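# Cap the open top of the clamped polarimeter tube

## Task

Seal the uncovered upper end of the polarimeter tube held in the clamp, matching the reference picture named manual. The tube must still stand upright in its clamp afterwards and the stand must not be shifted. Letting the glass drop more than a few centimetres breaks it and counts as failure.

## Robot and tools

Robot: two arms, left_arm and right_arm, each a six-joint arm with a two-finger gripper (140 mm max opening, fingers that can fold if pushed near the palm or tip-first). Each arm rides its own carriage on one floor track along y at x = 0. left_rail always carries left_arm and sits on the +y side; right_rail carries right_arm. Each arm's base is at x = 0, y = its carriage position, z = 0.04 m, facing +x.

Scene frame (used in all results): fixed to the table, table top z = 0, +z up, +x the way the arms face, +y to their left, y = 0 mid-track. The table starts at x = 0.17 m. Gripper frame: fingers point along its +z, close along its y; end_effector_position is the point between the closed pads, and the fingertips sit about 33 mm past it (9 mm when wide open). A camera block juts about 10 cm toward the gripper's +x.

execute_actions(actions, cameras): runs actions in sequence. An action may hold "rows", "steps", "until" and rail commands. Each row is one 1/30 s control step and has 18 numbers in [-1, 1]: left dx, dy, dz, rx, ry, rz, left gripper position, force_limit, speed, then the same nine for the right arm. Always send all 18. The six pose numbers are an offset, not a pose: they are measured from that arm's Hand target as it stood when the action began, along the Hand target's own axes; every row in the action counts from that same start, not from the row before. Scale: 1.0 = 0.6 m or 180 degrees; rx, ry, rz form one rotation vector. All zeros re-asks for the current Hand target. Gripper numbers are absolute commands, not offsets: position +1 fully open, about -0.8 pads touching, -1 close until blocked; force_limit from -1 (soft, about 14 N) to +1 (about 58 N); speed -1 slow (about 30 mm/s) to +1 fast (about 250 mm/s). To leave a gripper unchanged, resend its previous three numbers (0 is a real command). "steps" 1 to 450 (default 15, at least one per row); after the last row the arms keep heading to that row's target. Ramp offsets gradually (for example +0.01 per row is about 0.18 m/s) instead of jumping. Rail commands: {"left_rail": {"position_m": ..., "speed_m_s": ..., "acceleration_factor": ...}} with left_rail position -0.8 to 1.5 m, right_rail -1.5 to 0.8 m, speed 0.01 to 1 m/s, acceleration_factor 0.1 to 1; these are absolute places on the track; {"stop": true} brakes. Then wait for arrival with {"steps": n, "until": {"left_rail": {"position_status": ["!=", "moving"]}}}. "until" reads only the rails; {"all": {"status": "ended"}} and {"any": {...}} are also allowed. Keep carriages about 0.78 m apart or more. An arm's target travels with its carriage. An out-of-range value rejects the whole call. Images come only with an empty actions list or when "cameras" names them.

move(target, speed, blend, stop_force, zero, blocking, cameras): straight-line motion. target is one 18-number row or a list of up to 15 rows, same layout and scale as above, every row an offset from the Hand targets at the move's start. speed in m/s, 0.002 to 3.2, default 0.25 (rotation up to twice that in rad/s). blend in m rounds corners in a list. stop_force 4 to 120 N ends an arm's path on felt push along its travel; omit it when backing off something you press on; unreliable while the gripper turns. zero (default true) rezeroes before the move. blocking=false returns early; then only wait or stop until the move ends. The result adds a "move:" line (done, off_target, held, fault, moving) and limits flags (paced, held). A move does not avoid obstacles or the other arm; keep paths away from an arm's own base.

wait(seconds 0 to 10): hold commands. stop(): brake a running move. zoom_image(camera, region [x0,y0,x1,y1], at most 504x504 px) on the latest image of cam_high, cam_low, cam_mat, cam_tube, cam_left_wrist or cam_right_wrist (all 896x504). show_instructions(): shows the reference image. zero_wrist_force(arm). read_manual(section). finished_scene(scene 1 or 2): ends the scene irreversibly.

Results: per arm end_effector_position (m), end_effector_quat_wxyz, velocities; Hand target (base for next offsets); Joint positions (rail m, then six joints in rad) and velocities; joint torques; Wrist force/torque in the gripper's own axes plus the peak since last shown; gripper position_measured in counts (3 open, ~230 pads met) and object_status (0 moving, 1 blocked opening, 2 blocked closing = grip, 3 reached/pads met); rail position_m, position_status (moving, done, contact_stop, time_out, stopped, stopped_with_arm, stopped_for_other_arm, stopped_for_other_carriage), position_answer (taken/not_taken). Reported poses can be off by a few cm.

Avoid: dropping or tossing parts, fast hits, pressing past a firm contact (stiff arms fault), forces near 150 N or joint torques at their limits (10 s stop), arm-to-arm contact, closing one gripper on the other's fingers, anything leaving the table, heavy twist on the wrist, long stretched or overloaded holds (motor heat). Orientation commands are clipped to 32 degrees from the current one per step.

Each tool is called after ">>>" as name(argument=value, ...) on one line, values as JSON.

Reference images:

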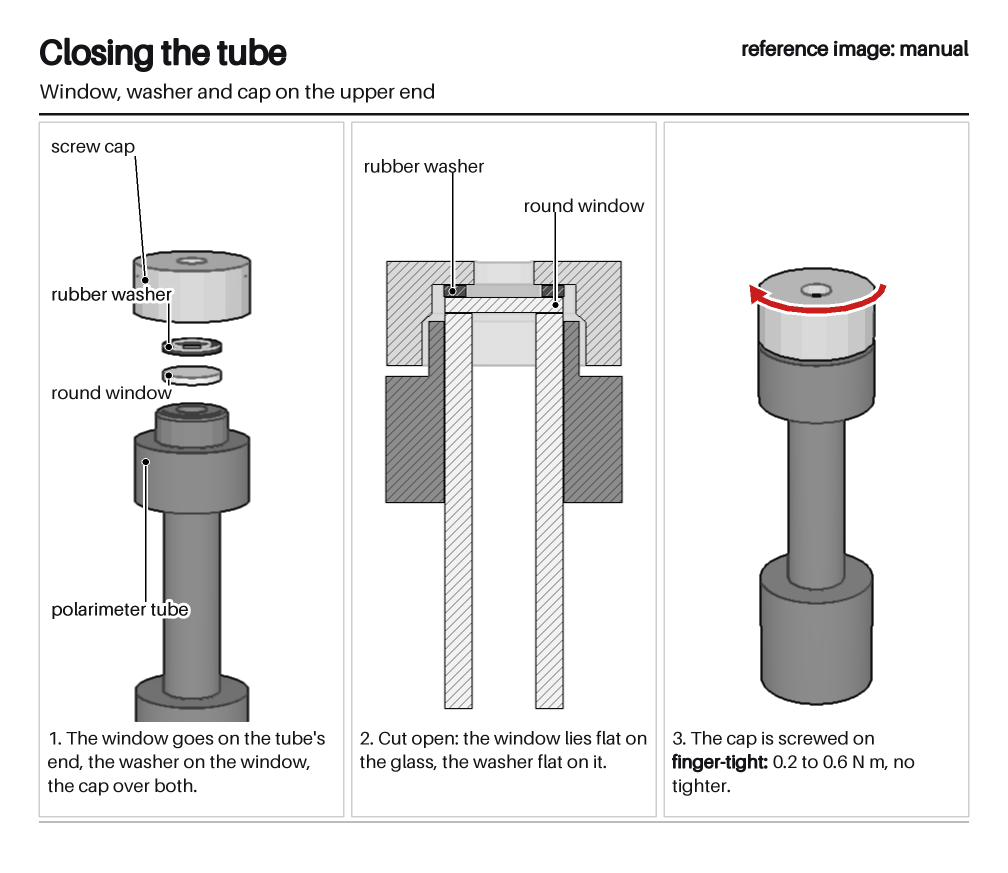

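## Session

>>> execute_actions(actions=[], cameras=["cam_high", "cam_mat", "cam_tube", "cam_low"])

>>> show_instructions()

Scene clock: 0.00 s.
left_arm: end_effector_position=(+0.3563, +0.7950, +0.5790) position_measured=3 object_status=3 end_effector_quat_wxyz=(+0.000, +0.000, +1.000, +0.000) | right_arm: end_effector_position=(+0.3563, -0.4294, +0.5790) position_measured=3 object_status=3 end_effector_quat_wxyz=(+0.000, +0.000, +1.000, +0.000)
Joint positions: left_arm=[0.716 -0.281 -2.157 1.821 -1.235 -1.571 -0.28] | right_arm=[-0.508 -0.28 -2.157 1.821 -1.235 -1.571 -0.28]
Joint velocities: within noise
Joint torques (N m): no reading
Wrist force (N): no reading
Wrist torque (N m): no reading
Wrist force, peak (N): no reading
Hand target: left_arm +0.3563, +0.7950, +0.5790; +0.000, +0.000, +1.000, +0.000 | right_arm +0.3563, -0.4294, +0.5790; +0.000, +0.000, +1.000, +0.000
Tool commands: left_gripper/position=+1.0 left_gripper/force_limit=+1.0 left_gripper/speed=+1.0 right_gripper/position=+1.0 right_gripper/force_limit=+1.0 right_gripper/speed=+1.0
left_rail: position_m=0.716 position_status=done
right_rail: position_m=-0.508 position_status=done
camera_calibration:
cam_tube: T_world_to_cam=[[-0.967224, 0.253658, -0.0116338, 0.625175], [0.0576782, 0.174853, -0.982904, 0.160604], [-0.247287, -0.951359, -0.183753, 0.306778], [0, 0, 0, 1]] pos_world=[0.671283, 0.105194, 0.221502]
Images, in order (width x height): cam_high 896x504, cam_low 896x504, cam_mat 896x504, cam_tube 896x504.

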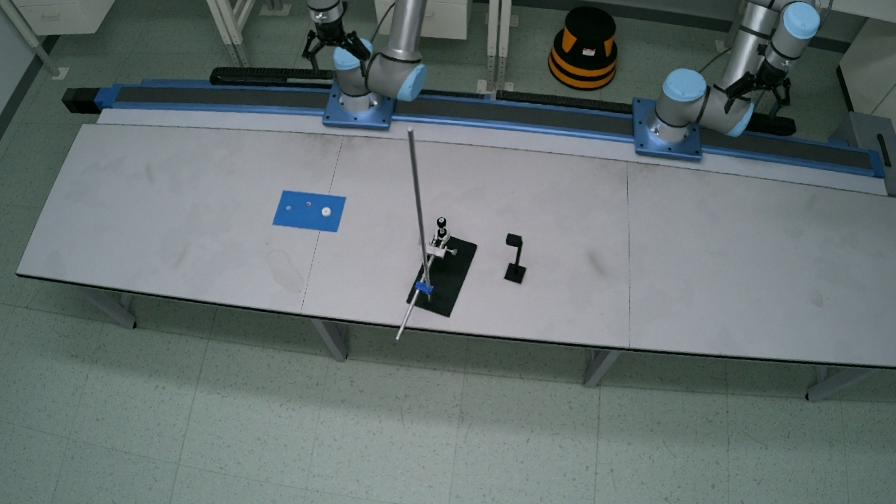

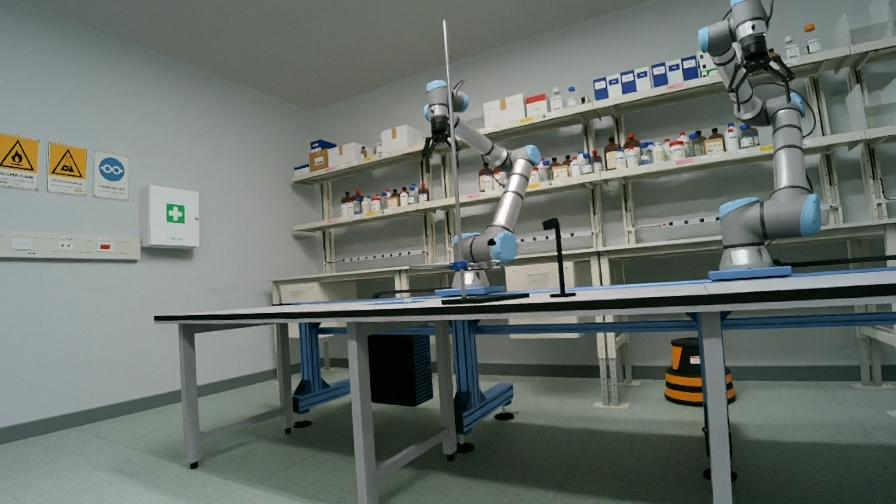

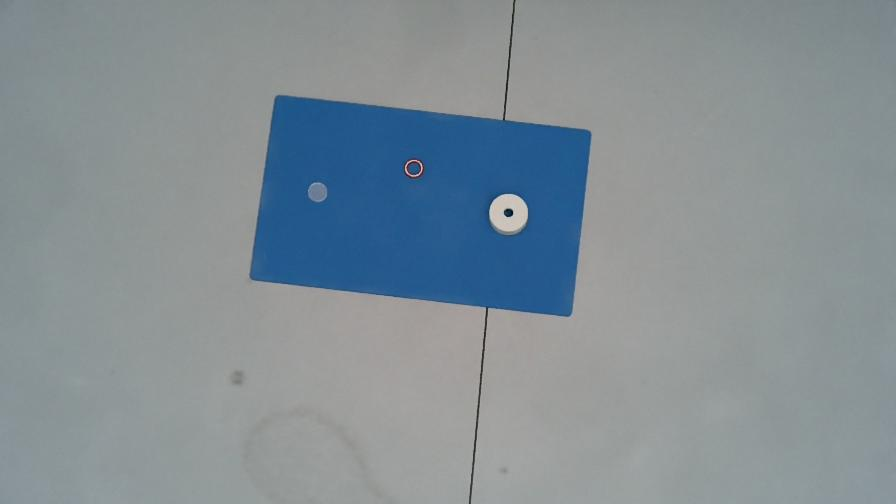

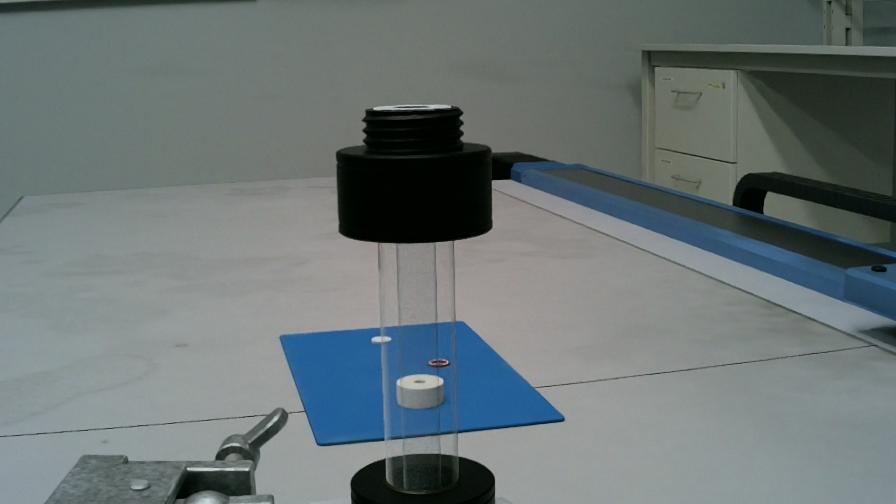

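Reference images for this scene: manual.

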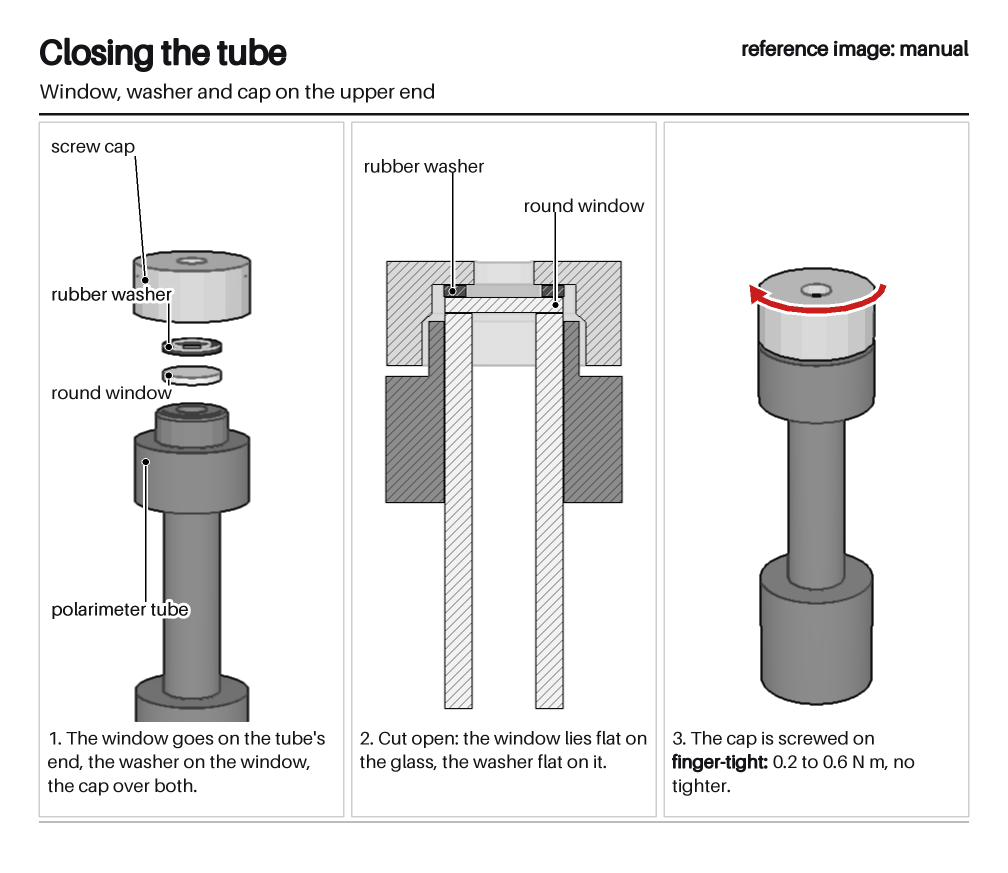

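>>> move(target=[0,0,0,0,0,0,1,1,1, -0.2712,-0.4277,0.698,0,0,0,-0.37,-1,0], speed=0.4, cameras=["cam_right_wrist"])

Scene clock: 19.80 s.
left_arm: end_effector_position=(+0.3563, +0.7950, +0.5790) position_measured=3 object_status=3 end_effector_quat_wxyz=(+0.000, +0.000, +1.000, +0.000) | right_arm: end_effector_position=(+0.5190, -0.6860, +0.1603) position_measured=176 object_status=3 end_effector_quat_wxyz=(+0.000, +0.000, +1.000, +0.000)
Joint positions: left_arm=[0.716 -0.281 -2.157 1.821 -1.235 -1.571 -0.28] | right_arm=[-0.508 -0.653 -1.68 2.293 -2.184 -1.571 -0.653]
Joint torques (N m): left_arm=[2.94 -0.51 -47.64 -4.84 0.35 -0.31] | right_arm=[-12.75 -17.75 -52.96 -9.03 1.27 -2.37]
Wrist force (N): left_arm=[0.2 0.0 -0.4] | right_arm=[1.0 0.3 0.1]
Wrist torque (N m): left_arm=[-0.01 -0.03 0.00] | right_arm=[0.10 -0.23 0.11]
Wrist force, peak (N): left_arm=[0.7 -0.2 -0.4] | right_arm=[1.0 1.5 -3.0]
Hand target: left_arm +0.3563, +0.7950, +0.5790; +0.000, +0.000, +1.000, +0.000 | right_arm +0.5191, -0.6861, +0.1602; +0.000, +0.000, +1.000, +0.000
Off the commanded pose: left_arm 0.000 m, 0 deg | right_arm 0.000 m, 0 deg.
left_rail: position_m=0.716 position_status=done
right_rail: position_m=-0.508 position_status=done
move: done
camera_calibration:
cam_right_wrist: T_world_to_cam=[[0.041187, 0.998702, -0.0299652, 0.682572], [0.957713, -0.0309137, 0.286059, -0.55434], [0.284761, -0.04048, -0.957743, 0.161083], [0, 0, 0, 1]] pos_world=[0.456915, -0.692302, 0.333303]
Images, in order (width x height): cam_right_wrist 896x504.

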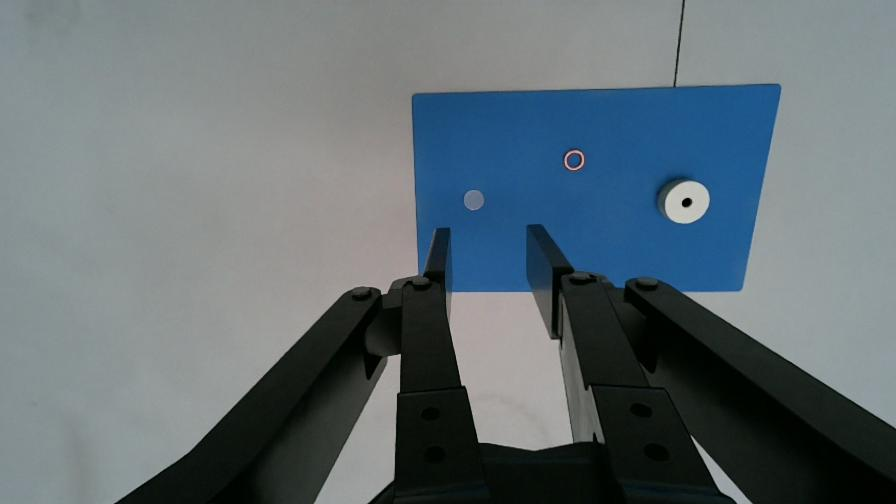

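>>> move(target=[0,0,0,0,0,0,1,1,1, 0.008,-0.00833,0.1337,0,0,0,-0.37,-1,-1], speed=0.2, cameras=["cam_right_wrist"])

>>> zoom_image(camera="cam_right_wrist", region=[420, 160, 560, 300])

Scene clock: 29.77 s.
left_arm: end_effector_position=(+0.3563, +0.7950, +0.5790) position_measured=3 object_status=3 end_effector_quat_wxyz=(+0.000, +0.000, +1.000, +0.000) | right_arm: end_effector_position=(+0.5143, -0.6911, +0.0801) position_measured=176 object_status=3 end_effector_quat_wxyz=(+0.000, +0.000, +1.000, +0.000)
Joint positions: left_arm=[0.716 -0.281 -2.157 1.821 -1.235 -1.571 -0.28] | right_arm=[-0.508 -0.667 -1.567 2.374 -2.378 -1.571 -0.667]
Joint torques (N m): left_arm=[3.52 -0.93 -47.57 -4.89 0.33 -0.08] | right_arm=[-13.93 -22.41 -28.69 -8.26 1.46 -2.47]
Wrist force (N): left_arm=[0.2 0.1 -0.6] | right_arm=[0.1 0.2 -0.5]
Wrist torque (N m): left_arm=[0.02 -0.04 0.00] | right_arm=[0.04 -0.02 0.12]
Wrist force, peak (N): left_arm=[0.6 0.1 -0.5] | right_arm=[0.6 0.4 2.2]
Hand target: left_arm +0.3563, +0.7950, +0.5790; +0.000, +0.000, +1.000, +0.000 | right_arm +0.5143, -0.6911, +0.0800; +0.000, +0.000, +1.000, +0.000
Off the commanded pose: left_arm 0.000 m, 0 deg | right_arm 0.000 m, 0 deg.
left_rail: position_m=0.716 position_status=done
right_rail: position_m=-0.508 position_status=done
move: done
camera_calibration:
cam_right_wrist: T_world_to_cam=[[0.041187, 0.998702, -0.0299652, 0.685357], [0.957713, -0.0309137, 0.286059, -0.526927], [0.284761, -0.04048, -0.957743, 0.0853406], [0, 0, 0, 1]] pos_world=[0.452115, -0.697302, 0.253003]
Images, in order (width x height): cam_right_wrist 896x504.

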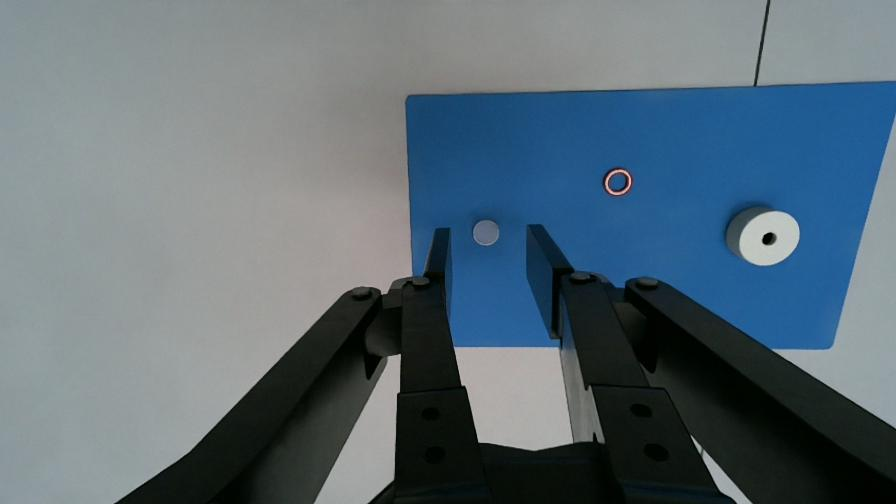

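Scaled by 3.600.

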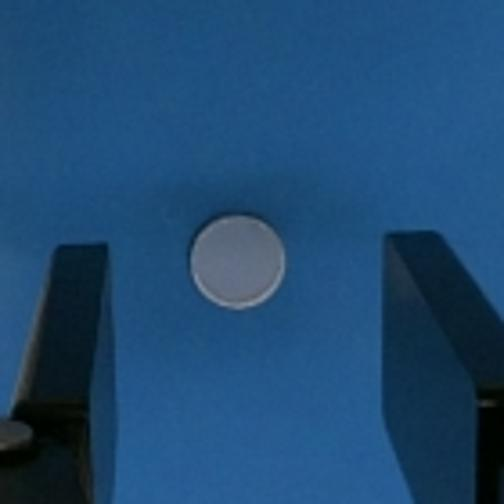

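>>> move(target=[0,0,0,0,0,0,1,1,1, 0.0155,0.0518,0.0650,0,0,0,-1,-1,-1], speed=0.12)

>>> move(target=[0,0,0,0,0,0,1,1,1, 0,0,0.01,0,0,0,-1,-1,-1], speed=0.003, stop_force=4)

Scene clock: 43.93 s.
left_arm: end_effector_position=(+0.3563, +0.7950, +0.5790) position_measured=3 object_status=3 end_effector_quat_wxyz=(+0.000, +0.000, +1.000, +0.000) | right_arm: end_effector_position=(+0.5050, -0.6600, +0.0410) position_measured=230 object_status=3 end_effector_quat_wxyz=(+0.000, +0.000, +1.000, +0.000)
Joint positions: left_arm=[0.716 -0.281 -2.157 1.821 -1.235 -1.571 -0.28] | right_arm=[-0.508 -0.629 -1.527 2.437 -2.481 -1.571 -0.629]
Joint torques (N m): left_arm=[3.67 -0.09 -48.28 -4.91 0.2 -0.28] | right_arm=[18.42 -21.15 -25.46 -8.8 -2.12 2.98]
Wrist force (N): left_arm=[0.1 -0.1 -0.2] | right_arm=[0.3 0.3 -0.2]
Wrist torque (N m): left_arm=[-0.02 -0.01 0.00] | right_arm=[0.06 -0.06 -0.16]
Wrist force, peak (N): left_arm=[0.0 0.0 -0.9] | right_arm=[0.3 -1.2 -1.4]
Hand target: left_arm +0.3563, +0.7950, +0.5790; +0.000, +0.000, +1.000, +0.000 | right_arm +0.5050, -0.6600, +0.0410; +0.000, +0.000, +1.000, +0.000
Off the commanded pose: left_arm 0.000 m, 0 deg | right_arm 0.000 m, 0 deg.
left_rail: position_m=0.716 position_status=done
right_rail: position_m=-0.508 position_status=done
move: done

Scene clock: 46.87 s.
left_arm: end_effector_position=(+0.3563, +0.7950, +0.5790) position_measured=3 object_status=3 end_effector_quat_wxyz=(+0.000, +0.000, +1.000, +0.000) | right_arm: end_effector_position=(+0.5050, -0.6600, +0.0367) position_measured=230 object_status=3 end_effector_quat_wxyz=(+0.000, +0.000, +1.000, +0.000)
Joint positions: left_arm=[0.716 -0.281 -2.157 1.821 -1.235 -1.571 -0.28] | right_arm=[-0.508 -0.629 -1.518 2.439 -2.492 -1.571 -0.629]
Joint torques (N m): left_arm=[3.17 -0.7 -47.86 -4.91 0.3 -0.21] | right_arm=[15.23 -53.07 -38.79 -1.76 -1.12 3.01]
Wrist force (N): left_arm=[0.3 -0.1 -0.4] | right_arm=[2.4 1.7 -9.2]
Wrist torque (N m): left_arm=[-0.03 -0.05 -0.01] | right_arm=[-0.03 0.02 -0.16]
Wrist force, peak (N): left_arm=[0.5 0.2 -0.6] | right_arm=[3.6 2.2 -12.2]
Hand target: left_arm +0.3563, +0.7950, +0.5790; +0.000, +0.000, +1.000, +0.000 | right_arm +0.5050, -0.6600, +0.0367; +0.000, +0.000, +1.000, +0.000 (not the last commanded pose)
Off the commanded pose: left_arm 0.000 m, 0 deg | right_arm 0.002 m, 0 deg.
left_rail: position_m=0.716 position_status=done
right_rail: position_m=-0.508 position_status=done
move: contact (right_arm)

>>> move(target=[[0,0,0,0,0,0,1,1,1, 0,0,-0.009,0,0,0,-1,-1,-1],[0,0,0,0,0,0,1,1,1, -0.01733,-0.05133,-0.0305,0,0,0,-0.37,-1,0],[0,0,0,0,0,0,1,1,1, -0.01733,-0.05133,-0.0015,0,0,0,-0.37,-1,0]], speed=[0.05, 0.12, 0.03])

>>> execute_actions(actions=[{"rows": [[0,0,0,0,0,0,1,1,1, 0,0,0,0,0,0,-1,-1,-1]], "steps": 50}])

Scene clock: 56.53 s.
left_arm: end_effector_position=(+0.3563, +0.7950, +0.5790) position_measured=3 object_status=3 end_effector_quat_wxyz=(+0.000, +0.000, +1.000, +0.000) | right_arm: end_effector_position=(+0.5154, -0.6908, +0.0377) position_measured=176 object_status=3 end_effector_quat_wxyz=(+0.000, +0.000, +1.000, +0.000)
Joint positions: left_arm=[0.716 -0.281 -2.157 1.821 -1.235 -1.571 -0.28] | right_arm=[-0.508 -0.665 -1.489 2.404 -2.486 -1.571 -0.665]
Joint torques (N m): left_arm=[3.85 -0.9 -47.85 -5.05 0.62 -0.31] | right_arm=[-11.12 -26.61 -24.95 -8.95 1.19 -1.7]
Wrist force (N): left_arm=[0.3 0.2 -0.6] | right_arm=[0.9 0.4 -0.3]
Wrist torque (N m): left_arm=[0.03 -0.06 0.00] | right_arm=[0.06 -0.21 0.12]
Wrist force, peak (N): left_arm=[0.5 -0.1 -0.6] | right_arm=[2.9 1.8 -9.9]
Hand target: left_arm +0.3563, +0.7950, +0.5790; +0.000, +0.000, +1.000, +0.000 | right_arm +0.5154, -0.6908, +0.0376; +0.000, +0.000, +1.000, +0.000
Off the commanded pose: left_arm 0.000 m, 0 deg | right_arm 0.000 m, 0 deg.
left_rail: position_m=0.716 position_status=done
right_rail: position_m=-0.508 position_status=done
move: done

Scene clock: 58.40 s.
left_arm: end_effector_position=(+0.3563, +0.7950, +0.5790) position_measured=3 object_status=3 end_effector_quat_wxyz=(+0.000, +0.000, +1.000, +0.000) | right_arm: end_effector_position=(+0.5154, -0.6908, +0.0376) position_measured=209 object_status=2 end_effector_quat_wxyz=(+0.000, +0.000, +1.000, +0.000)
Joint positions: left_arm=[0.716 -0.281 -2.157 1.821 -1.235 -1.571 -0.28] | right_arm=[-0.508 -0.665 -1.489 2.404 -2.486 -1.571 -0.665]
Joint torques (N m): left_arm=[3.81 -0.87 -48.53 -5.11 0.61 -0.22] | right_arm=[1.91 -24.58 -24.75 -7.86 0.69 1.61]
Wrist force (N): left_arm=[0.6 0.0 -0.4] | right_arm=[0.4 0.0 -1.5]
Wrist torque (N m): left_arm=[-0.02 -0.12 0.00] | right_arm=[0.00 -0.06 0.14]
Wrist force, peak (N): left_arm=[0.5 0.3 -0.5] | right_arm=[0.5 0.2 -2.3]
Hand target: left_arm +0.3563, +0.7950, +0.5790; +0.000, +0.000, +1.000, +0.000 | right_arm +0.5154, -0.6908, +0.0376; +0.000, +0.000, +1.000, +0.000
Off the commanded pose: left_arm 0.000 m, 0 deg | right_arm 0.000 m, 0 deg.
left_rail: position_m=0.716 position_status=done
right_rail: position_m=-0.508 position_status=done

>>> move(target=[[0,0,0,0,0,0,1,1,1, 0,0,0,0,0,0,-0.37,-1,-1],[0,0,0,0,0,0,1,1,1, 0,0,0,0,0,-0.5,-0.37,-1,-1]], speed=0.5)

>>> execute_actions(actions=[{"rows": [[0,0,0,0,0,0,1,1,1, 0,0,0,0,0,0,-1,-1,-1]], "steps": 50}], cameras=["cam_right_wrist"])

>>> zoom_image(camera="cam_right_wrist", region=[430, 190, 550, 310])

Scene clock: 64.57 s.
left_arm: end_effector_position=(+0.3563, +0.7950, +0.5790) position_measured=3 object_status=3 end_effector_quat_wxyz=(+0.000, +0.000, +1.000, +0.000) | right_arm: end_effector_position=(+0.5154, -0.6908, +0.0376) position_measured=176 object_status=3 end_effector_quat_wxyz=(+0.000, +0.707, -0.707, +0.000)
Joint positions: left_arm=[0.716 -0.281 -2.157 1.821 -1.235 -1.571 -0.28] | right_arm=[-0.508 -0.665 -1.489 2.404 -2.486 -1.571 -2.236]
Joint torques (N m): left_arm=[2.21 -1.99 -48.66 -4.92 0.48 -0.24] | right_arm=[-14.33 -59.76 -24.99 -2.01 1.99 -1.84]
Wrist force (N): left_arm=[0.1 0.2 -0.3] | right_arm=[0.4 0.0 -0.1]
Wrist torque (N m): left_arm=[0.05 -0.02 0.00] | right_arm=[-0.02 -0.10 0.13]
Wrist force, peak (N): left_arm=[0.2 0.5 -0.7] | right_arm=[0.7 0.2 -2.5]
Hand target: left_arm +0.3563, +0.7950, +0.5790; +0.000, +0.000, +1.000, +0.000 | right_arm +0.5154, -0.6908, +0.0376; +0.000, +0.707, -0.707, +0.000
Off the commanded pose: left_arm 0.000 m, 0 deg | right_arm 0.000 m, 0 deg.
left_rail: position_m=0.716 position_status=done
right_rail: position_m=-0.508 position_status=done
move: done

Scene clock: 66.43 s.
left_arm: end_effector_position=(+0.3563, +0.7950, +0.5790) position_measured=3 object_status=3 end_effector_quat_wxyz=(+0.000, +0.000, +1.000, +0.000) | right_arm: end_effector_position=(+0.5154, -0.6908, +0.0376) position_measured=209 object_status=2 end_effector_quat_wxyz=(+0.000, +0.707, -0.707, +0.000)
Joint positions: left_arm=[0.716 -0.281 -2.157 1.821 -1.235 -1.571 -0.28] | right_arm=[-0.508 -0.665 -1.489 2.404 -2.486 -1.571 -2.236]
Joint torques (N m): left_arm=[3.69 -1.2 -48.92 -4.8 0.59 -0.29] | right_arm=[-14.32 -55.79 -25.2 -1.9 1.84 -2.26]
Wrist force (N): left_arm=[0.2 0.3 -0.4] | right_arm=[0.4 0.2 -1.7]
Wrist torque (N m): left_arm=[0.06 -0.05 -0.01] | right_arm=[0.08 -0.14 0.12]
Wrist force, peak (N): left_arm=[0.4 0.3 -0.6] | right_arm=[0.8 0.5 -1.8]
Hand target: left_arm +0.3563, +0.7950, +0.5790; +0.000, +0.000, +1.000, +0.000 | right_arm +0.5154, -0.6908, +0.0376; +0.000, +0.707, -0.707, +0.000
Off the commanded pose: left_arm 0.000 m, 0 deg | right_arm 0.000 m, 0 deg.
left_rail: position_m=0.716 position_status=done
right_rail: position_m=-0.508 position_status=done
camera_calibration:
cam_right_wrist: T_world_to_cam=[[-0.998702, 0.0411855, -0.0299702, 0.558345], [0.0309147, 0.957741, 0.285967, 0.644715], [0.0404813, 0.284669, -0.957771, 0.394913], [0, 0, 0, 1]] pos_world=[0.521702, -0.752885, 0.210603]
Images, in order (width x height): cam_right_wrist 896x504.

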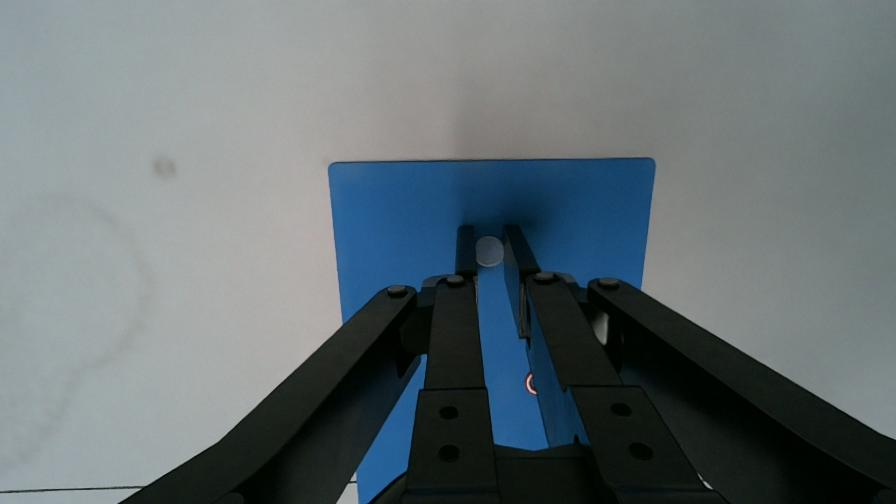

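Scaled by 4.200.

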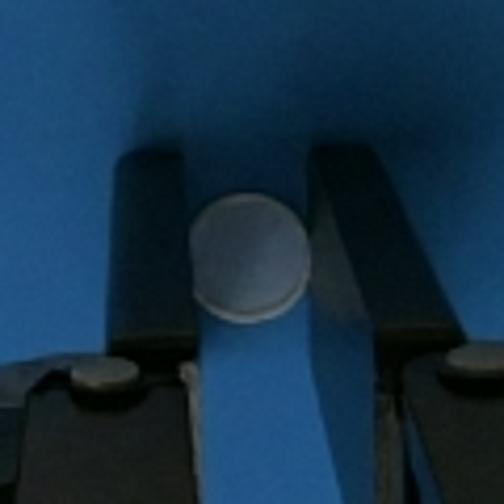

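>>> move(target=[[0,0,0,0,0,0,1,1,1, 0,0,-0.104,0,0,0,-1,-1,-1],[0,0,0,0,0,0,1,1,1, -0.48467,-0.091,-0.43733,0,0,0,-1,-1,-1],[0,0,0,0,0,0,1,1,1, -0.98083,-0.18467,-0.39567,0,0,0,-1,-1,-1]], speed=[0.15, 0.4, 0.35], blend=[0.03, 0.08, 0], cameras=["cam_tube", "cam_right_wrist"])

>>> zoom_image(camera="cam_right_wrist", region=[420, 180, 560, 320])

>>> zoom_image(camera="cam_tube", region=[310, 0, 520, 180])

Scene clock: 76.50 s.
left_arm: end_effector_position=(+0.3563, +0.7950, +0.5790) position_measured=3 object_status=3 end_effector_quat_wxyz=(+0.000, +0.000, +1.000, +0.000) | right_arm: end_effector_position=(+0.6261, -0.1024, +0.2751) position_measured=209 object_status=2 end_effector_quat_wxyz=(+0.000, +0.707, -0.707, +0.000)
Joint positions: left_arm=[0.716 -0.281 -2.157 1.821 -1.235 -1.571 -0.28] | right_arm=[-0.508 0.339 -1.448 1.83 -1.953 -1.571 -1.232]
Joint torques (N m): left_arm=[2.79 -1.57 -49.23 -4.71 0.42 -0.19] | right_arm=[19.23 -42.07 -57.25 -1.91 -2.14 3.42]
Wrist force (N): left_arm=[0.1 0.2 -0.4] | right_arm=[0.3 -0.1 -0.4]
Wrist torque (N m): left_arm=[0.04 -0.02 0.00] | right_arm=[-0.03 -0.08 -0.13]
Wrist force, peak (N): left_arm=[0.7 0.1 -0.6] | right_arm=[3.1 0.6 0.6]
Hand target: left_arm +0.3563, +0.7950, +0.5790; +0.000, +0.000, +1.000, +0.000 | right_arm +0.6262, -0.1023, +0.2750; +0.000, +0.707, -0.707, +0.000
Off the commanded pose: left_arm 0.000 m, 0 deg | right_arm 0.000 m, 0 deg.
left_rail: position_m=0.716 position_status=done
right_rail: position_m=-0.508 position_status=done
move: done
camera_calibration:
cam_tube: T_world_to_cam=[[-0.967224, 0.253658, -0.0116338, 0.625175], [0.0576782, 0.174853, -0.982904, 0.160604], [-0.247287, -0.951359, -0.183753, 0.306778], [0, 0, 0, 1]] pos_world=[0.671283, 0.105194, 0.221502]
cam_right_wrist: T_world_to_cam=[[-0.998701, 0.0411191, -0.0300948, 0.651827], [0.0308155, 0.957744, 0.285966, 0.00993309], [0.0405818, 0.284667, -0.957767, 0.450242], [0, 0, 0, 1]] pos_world=[0.632402, -0.164485, 0.448003]
Images, in order (width x height): cam_tube 896x504, cam_right_wrist 896x504.

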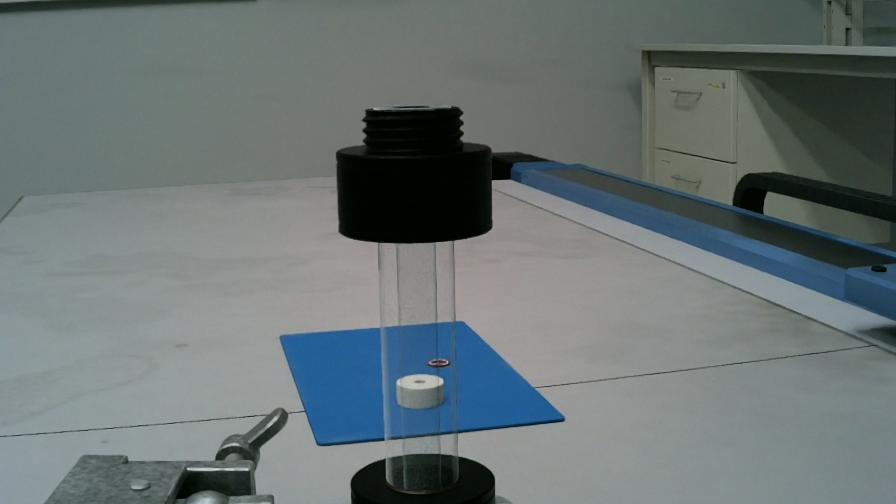

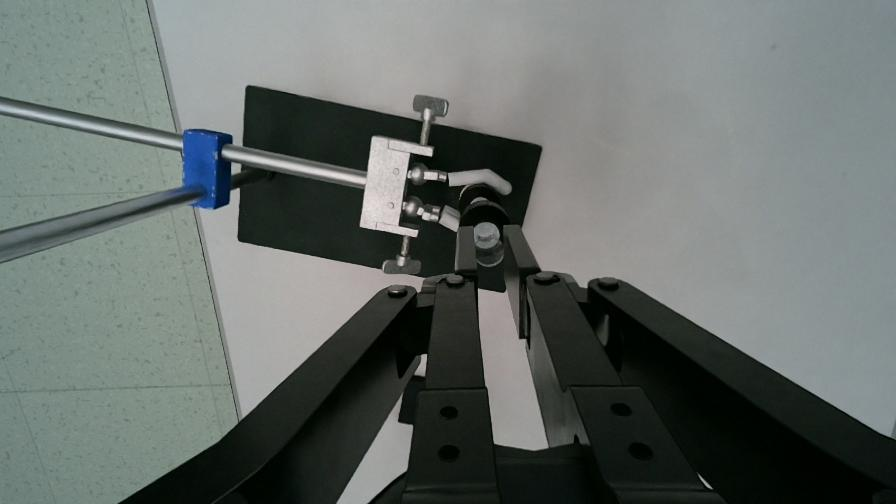

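Scaled by 3.600.

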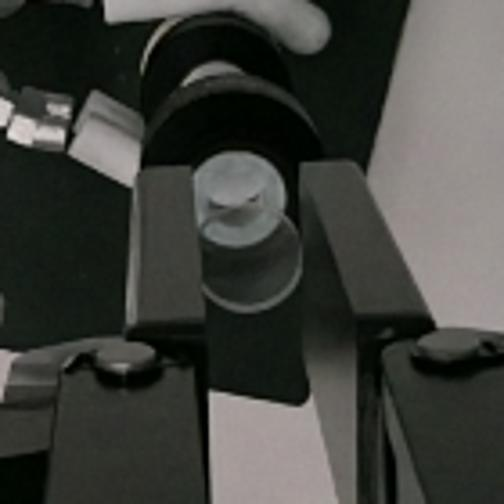

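Scaled by 2.400.

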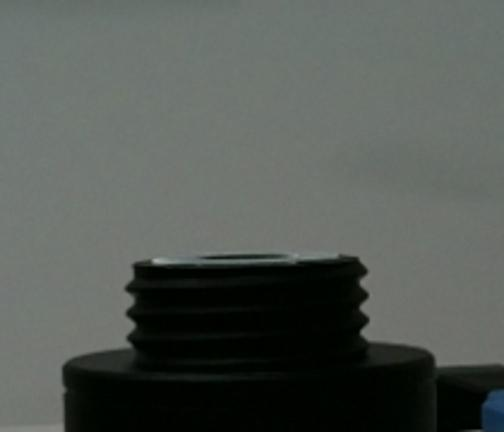

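>>> move(target=[0,0,0,0,0,0,1,1,1, 0.0005,0,0.0325,0,0,0,-1,-1,-1], speed=0.06, cameras=["cam_tube", "cam_right_wrist"])

>>> zoom_image(camera="cam_right_wrist", region=[430, 190, 550, 310])

>>> zoom_image(camera="cam_tube", region=[330, 40, 500, 180])

Scene clock: 83.13 s.
left_arm: end_effector_position=(+0.3563, +0.7950, +0.5790) position_measured=3 object_status=3 end_effector_quat_wxyz=(+0.000, +0.000, +1.000, +0.000) | right_arm: end_effector_position=(+0.6262, -0.1026, +0.2556) position_measured=209 object_status=2 end_effector_quat_wxyz=(+0.000, +0.707, -0.707, +0.000)
Joint positions: left_arm=[0.716 -0.281 -2.157 1.821 -1.235 -1.571 -0.28] | right_arm=[-0.508 0.339 -1.435 1.852 -1.988 -1.571 -1.232]
Joint torques (N m): left_arm=[2.99 -0.41 -48.99 -4.83 0.42 -0.34] | right_arm=[-15.42 -41.4 -39.87 -8.67 -1.93 -2.21]
Wrist force (N): left_arm=[0.3 0.3 -0.4] | right_arm=[0.0 0.3 -0.6]
Wrist torque (N m): left_arm=[0.05 -0.05 0.00] | right_arm=[0.05 0.00 -0.10]
Wrist force, peak (N): left_arm=[0.3 0.3 -0.9] | right_arm=[0.2 0.9 -0.2]
Hand target: left_arm +0.3563, +0.7950, +0.5790; +0.000, +0.000, +1.000, +0.000 | right_arm +0.6262, -0.1026, +0.2555; +0.000, +0.707, -0.707, +0.000
Off the commanded pose: left_arm 0.000 m, 0 deg | right_arm 0.000 m, 0 deg.
left_rail: position_m=0.716 position_status=done
right_rail: position_m=-0.508 position_status=done
move: done
camera_calibration:
cam_tube: T_world_to_cam=[[-0.967224, 0.253658, -0.0116338, 0.625175], [0.0576782, 0.174853, -0.982904, 0.160604], [-0.247287, -0.951359, -0.183753, 0.306778], [0, 0, 0, 1]] pos_world=[0.671283, 0.105194, 0.221502]
cam_right_wrist: T_world_to_cam=[[-0.998705, 0.0410901, -0.0299993, 0.651208], [0.030815, 0.957745, 0.285963, 0.0156741], [0.040482, 0.284669, -0.957771, 0.431783], [0, 0, 0, 1]] pos_world=[0.632402, -0.164685, 0.428603]
Images, in order (width x height): cam_tube 896x504, cam_right_wrist 896x504.

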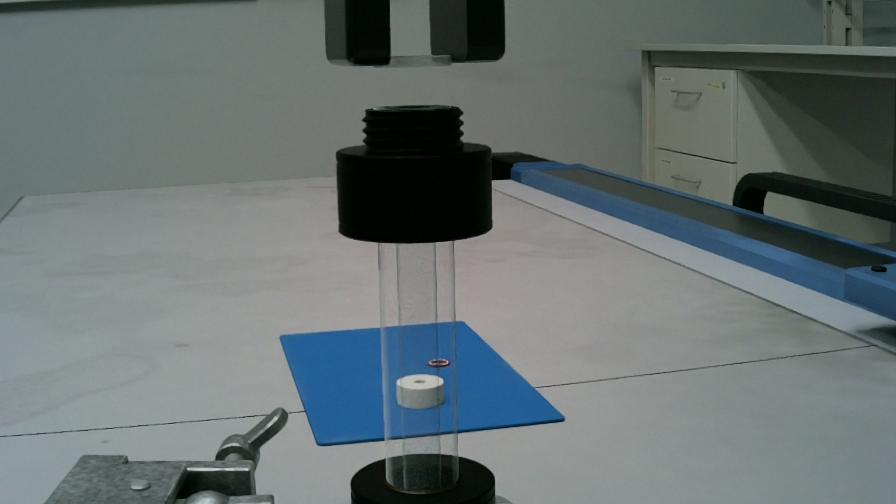

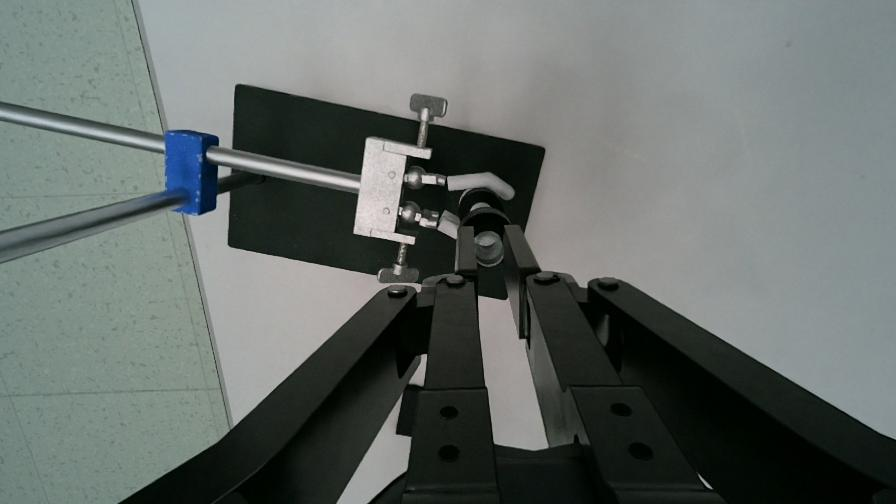

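Scaled by 4.200.

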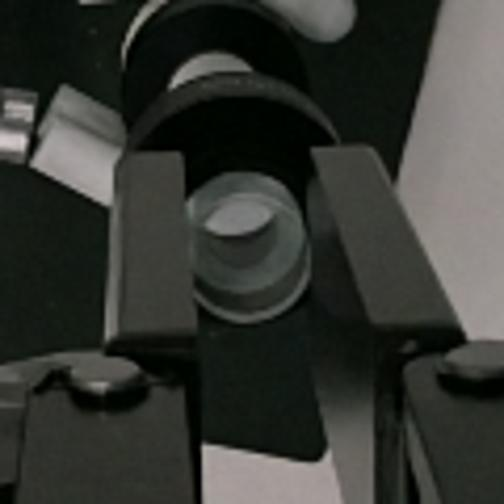

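Scaled by 2.965.

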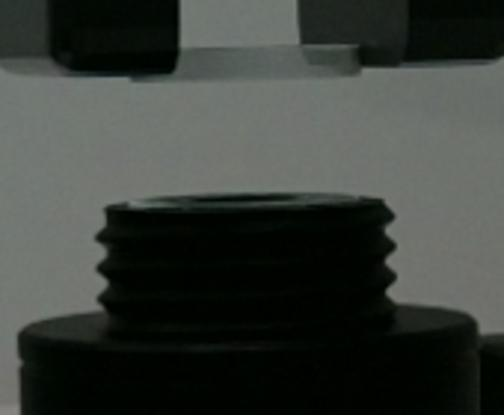

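>>> move(target=[0,0,0,0,0,0,1,1,1, 0,-0.00017,0.00867,0,0,0,-1,-1,-1], speed=0.03, cameras=["cam_tube", "cam_right_wrist"])

>>> zoom_image(camera="cam_right_wrist", region=[450, 210, 530, 290])

>>> zoom_image(camera="cam_tube", region=[330, 40, 500, 180])

Scene clock: 92.13 s.
left_arm: end_effector_position=(+0.3563, +0.7950, +0.5790) position_measured=3 object_status=3 end_effector_quat_wxyz=(+0.000, +0.000, +1.000, +0.000) | right_arm: end_effector_position=(+0.6263, -0.1026, +0.2504) position_measured=209 object_status=2 end_effector_quat_wxyz=(+0.000, +0.707, -0.707, +0.000)
Joint positions: left_arm=[0.716 -0.281 -2.157 1.821 -1.235 -1.571 -0.28] | right_arm=[-0.508 0.339 -1.431 1.858 -1.997 -1.571 -1.232]
Joint torques (N m): left_arm=[3.59 -0.43 -49.99 -4.87 0.56 -0.31] | right_arm=[-14.89 -43.8 -39.81 -8.72 0.07 -2.31]
Wrist force (N): left_arm=[0.5 0.6 -0.2] | right_arm=[0.4 0.6 0.1]
Wrist torque (N m): left_arm=[0.12 -0.10 0.00] | right_arm=[0.12 -0.08 -0.09]
Wrist force, peak (N): left_arm=[0.0 0.0 -0.9] | right_arm=[0.1 0.6 -0.8]
Hand target: left_arm +0.3563, +0.7950, +0.5790; +0.000, +0.000, +1.000, +0.000 | right_arm +0.6263, -0.1026, +0.2503; +0.000, +0.707, -0.707, +0.000
Off the commanded pose: left_arm 0.000 m, 0 deg | right_arm 0.000 m, 0 deg.
left_rail: position_m=0.716 position_status=done
right_rail: position_m=-0.508 position_status=done
move: done
camera_calibration:
cam_tube: T_world_to_cam=[[-0.967224, 0.253658, -0.0116338, 0.625175], [0.0576782, 0.174853, -0.982904, 0.160604], [-0.247287, -0.951359, -0.183753, 0.306778], [0, 0, 0, 1]] pos_world=[0.671283, 0.105194, 0.221502]
cam_right_wrist: T_world_to_cam=[[-0.998702, 0.0411855, -0.0299702, 0.651153], [0.0309147, 0.957741, 0.285967, 0.0170924], [0.0404813, 0.284669, -0.957771, 0.426799], [0, 0, 0, 1]] pos_world=[0.632502, -0.164685, 0.423403]
Images, in order (width x height): cam_tube 896x504, cam_right_wrist 896x504.

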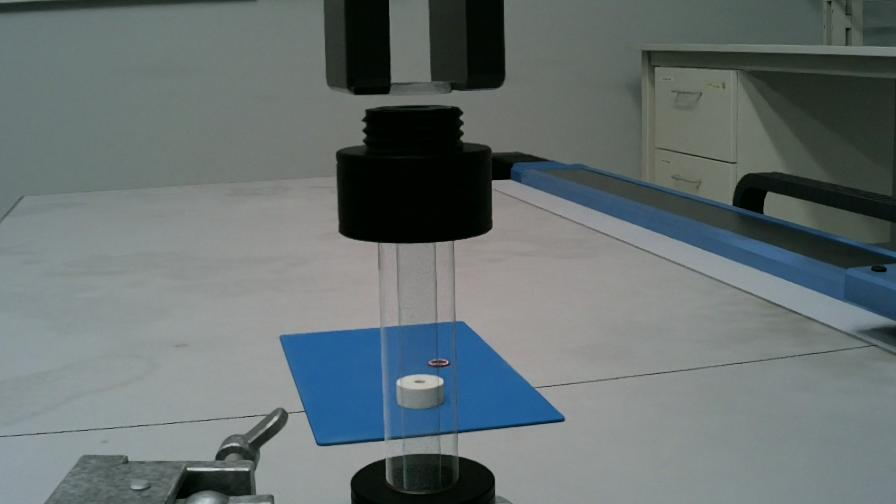

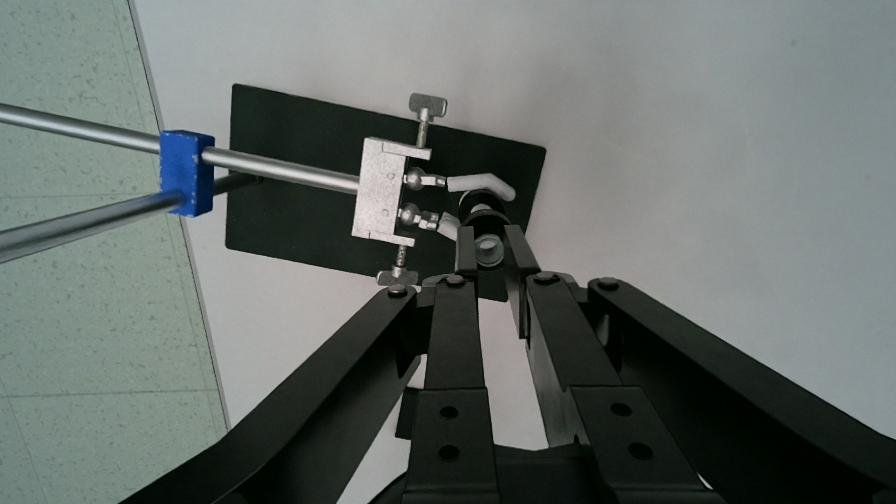

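Scaled by 6.300.

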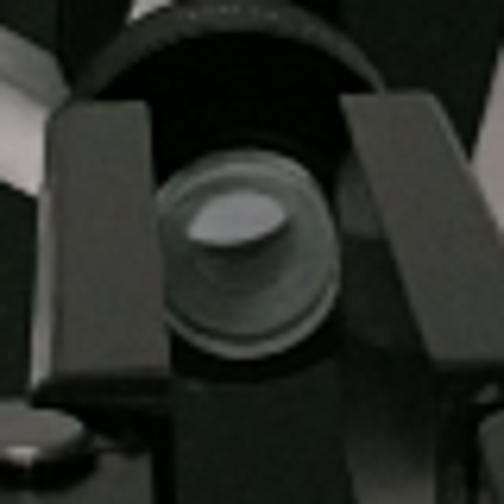

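Scaled by 2.965.

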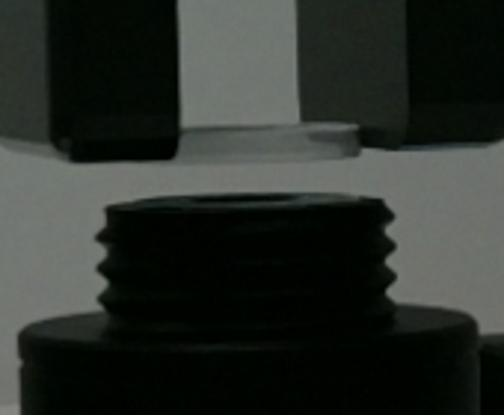

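>>> move(target=[0,0,0,0,0,0,1,1,1, 0,0,0.008,0,0,0,-1,-1,-1], speed=0.0028, stop_force=4)

>>> execute_actions(actions=[{"rows": [[0,0,0,0,0,0,1,1,1, 0,0,0,0,0,0,-0.48,-1,-1]], "steps": 25}], cameras=["cam_tube"])

>>> zoom_image(camera="cam_tube", region=[330, 40, 500, 180])

Scene clock: 98.20 s.
left_arm: end_effector_position=(+0.3563, +0.7950, +0.5790) position_measured=3 object_status=3 end_effector_quat_wxyz=(+0.000, +0.000, +1.000, +0.000) | right_arm: end_effector_position=(+0.6263, -0.1026, +0.2475) position_measured=209 object_status=2 end_effector_quat_wxyz=(+0.000, +0.707, -0.707, +0.000)
Joint positions: left_arm=[0.716 -0.281 -2.157 1.821 -1.235 -1.571 -0.28] | right_arm=[-0.508 0.339 -1.429 1.861 -2.003 -1.571 -1.232]
Joint torques (N m): left_arm=[2.3 -1.35 -49.65 -4.86 0.5 -0.27] | right_arm=[-14.41 -57.62 -51.39 -1.88 0.43 -2.2]
Wrist force (N): left_arm=[0.5 0.1 -0.1] | right_arm=[0.2 0.9 -5.2]
Wrist torque (N m): left_arm=[0.02 -0.10 0.00] | right_arm=[-0.04 -0.03 -0.09]
Wrist force, peak (N): left_arm=[0.4 0.3 -0.7] | right_arm=[0.3 1.4 -6.3]
Hand target: left_arm +0.3563, +0.7950, +0.5790; +0.000, +0.000, +1.000, +0.000 | right_arm +0.6263, -0.1026, +0.2476; +0.000, +0.707, -0.707, +0.000 (not the last commanded pose)
Off the commanded pose: left_arm 0.000 m, 0 deg | right_arm 0.002 m, 0 deg.
left_rail: position_m=0.716 position_status=done
right_rail: position_m=-0.508 position_status=done
move: contact (right_arm)

Scene clock: 99.23 s.
left_arm: end_effector_position=(+0.3563, +0.7950, +0.5790) position_measured=3 object_status=3 end_effector_quat_wxyz=(+0.000, +0.000, +1.000, +0.000) | right_arm: end_effector_position=(+0.6263, -0.1026, +0.2476) position_measured=190 object_status=3 end_effector_quat_wxyz=(+0.000, +0.707, -0.707, +0.000)
Joint positions: left_arm=[0.716 -0.281 -2.157 1.821 -1.235 -1.571 -0.28] | right_arm=[-0.508 0.339 -1.429 1.861 -2.003 -1.571 -1.232]
Joint torques (N m): left_arm=[3.39 -2.45 -49.99 -4.97 0.6 -0.28] | right_arm=[-13.44 -74.41 -56.01 -1.56 0.45 -2.28]
Wrist force (N): left_arm=[0.2 0.3 -0.8] | right_arm=[0.0 0.5 -0.5]
Wrist torque (N m): left_arm=[0.06 -0.04 0.00] | right_arm=[0.10 -0.02 -0.09]
Wrist force, peak (N): left_arm=[0.2 0.3 -0.8] | right_arm=[0.1 1.5 -5.8]
Hand target: left_arm +0.3563, +0.7950, +0.5790; +0.000, +0.000, +1.000, +0.000 | right_arm +0.6263, -0.1026, +0.2476; +0.000, +0.707, -0.707, +0.000
Off the commanded pose: left_arm 0.000 m, 0 deg | right_arm 0.000 m, 0 deg.
left_rail: position_m=0.716 position_status=done
right_rail: position_m=-0.508 position_status=done
camera_calibration:
cam_tube: T_world_to_cam=[[-0.967224, 0.253658, -0.0116338, 0.625175], [0.0576782, 0.174853, -0.982904, 0.160604], [-0.247287, -0.951359, -0.183753, 0.306778], [0, 0, 0, 1]] pos_world=[0.671283, 0.105194, 0.221502]
Images, in order (width x height): cam_tube 896x504.

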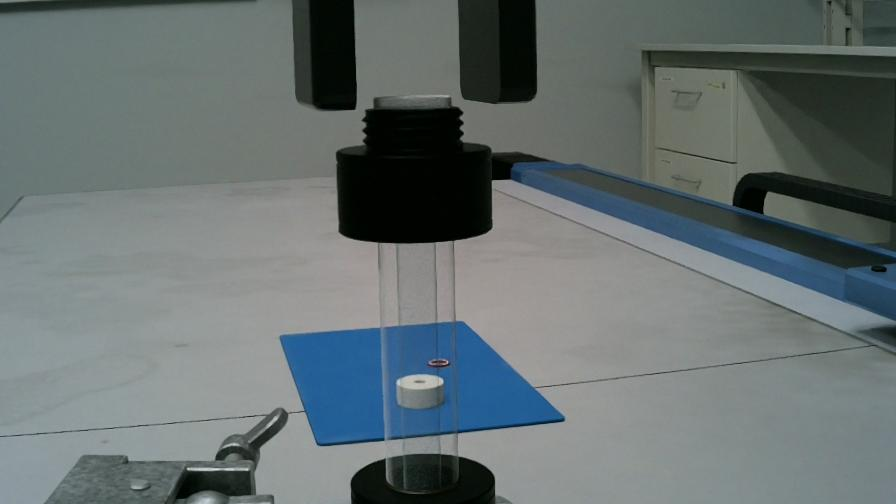

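Scaled by 2.965.

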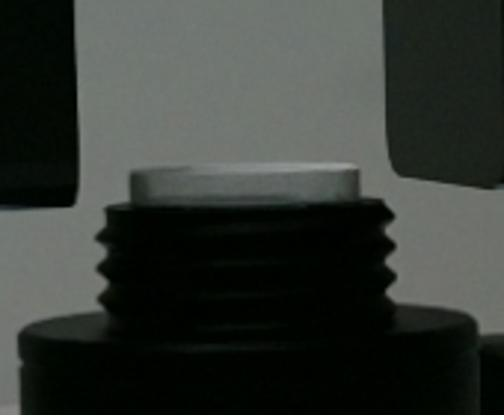

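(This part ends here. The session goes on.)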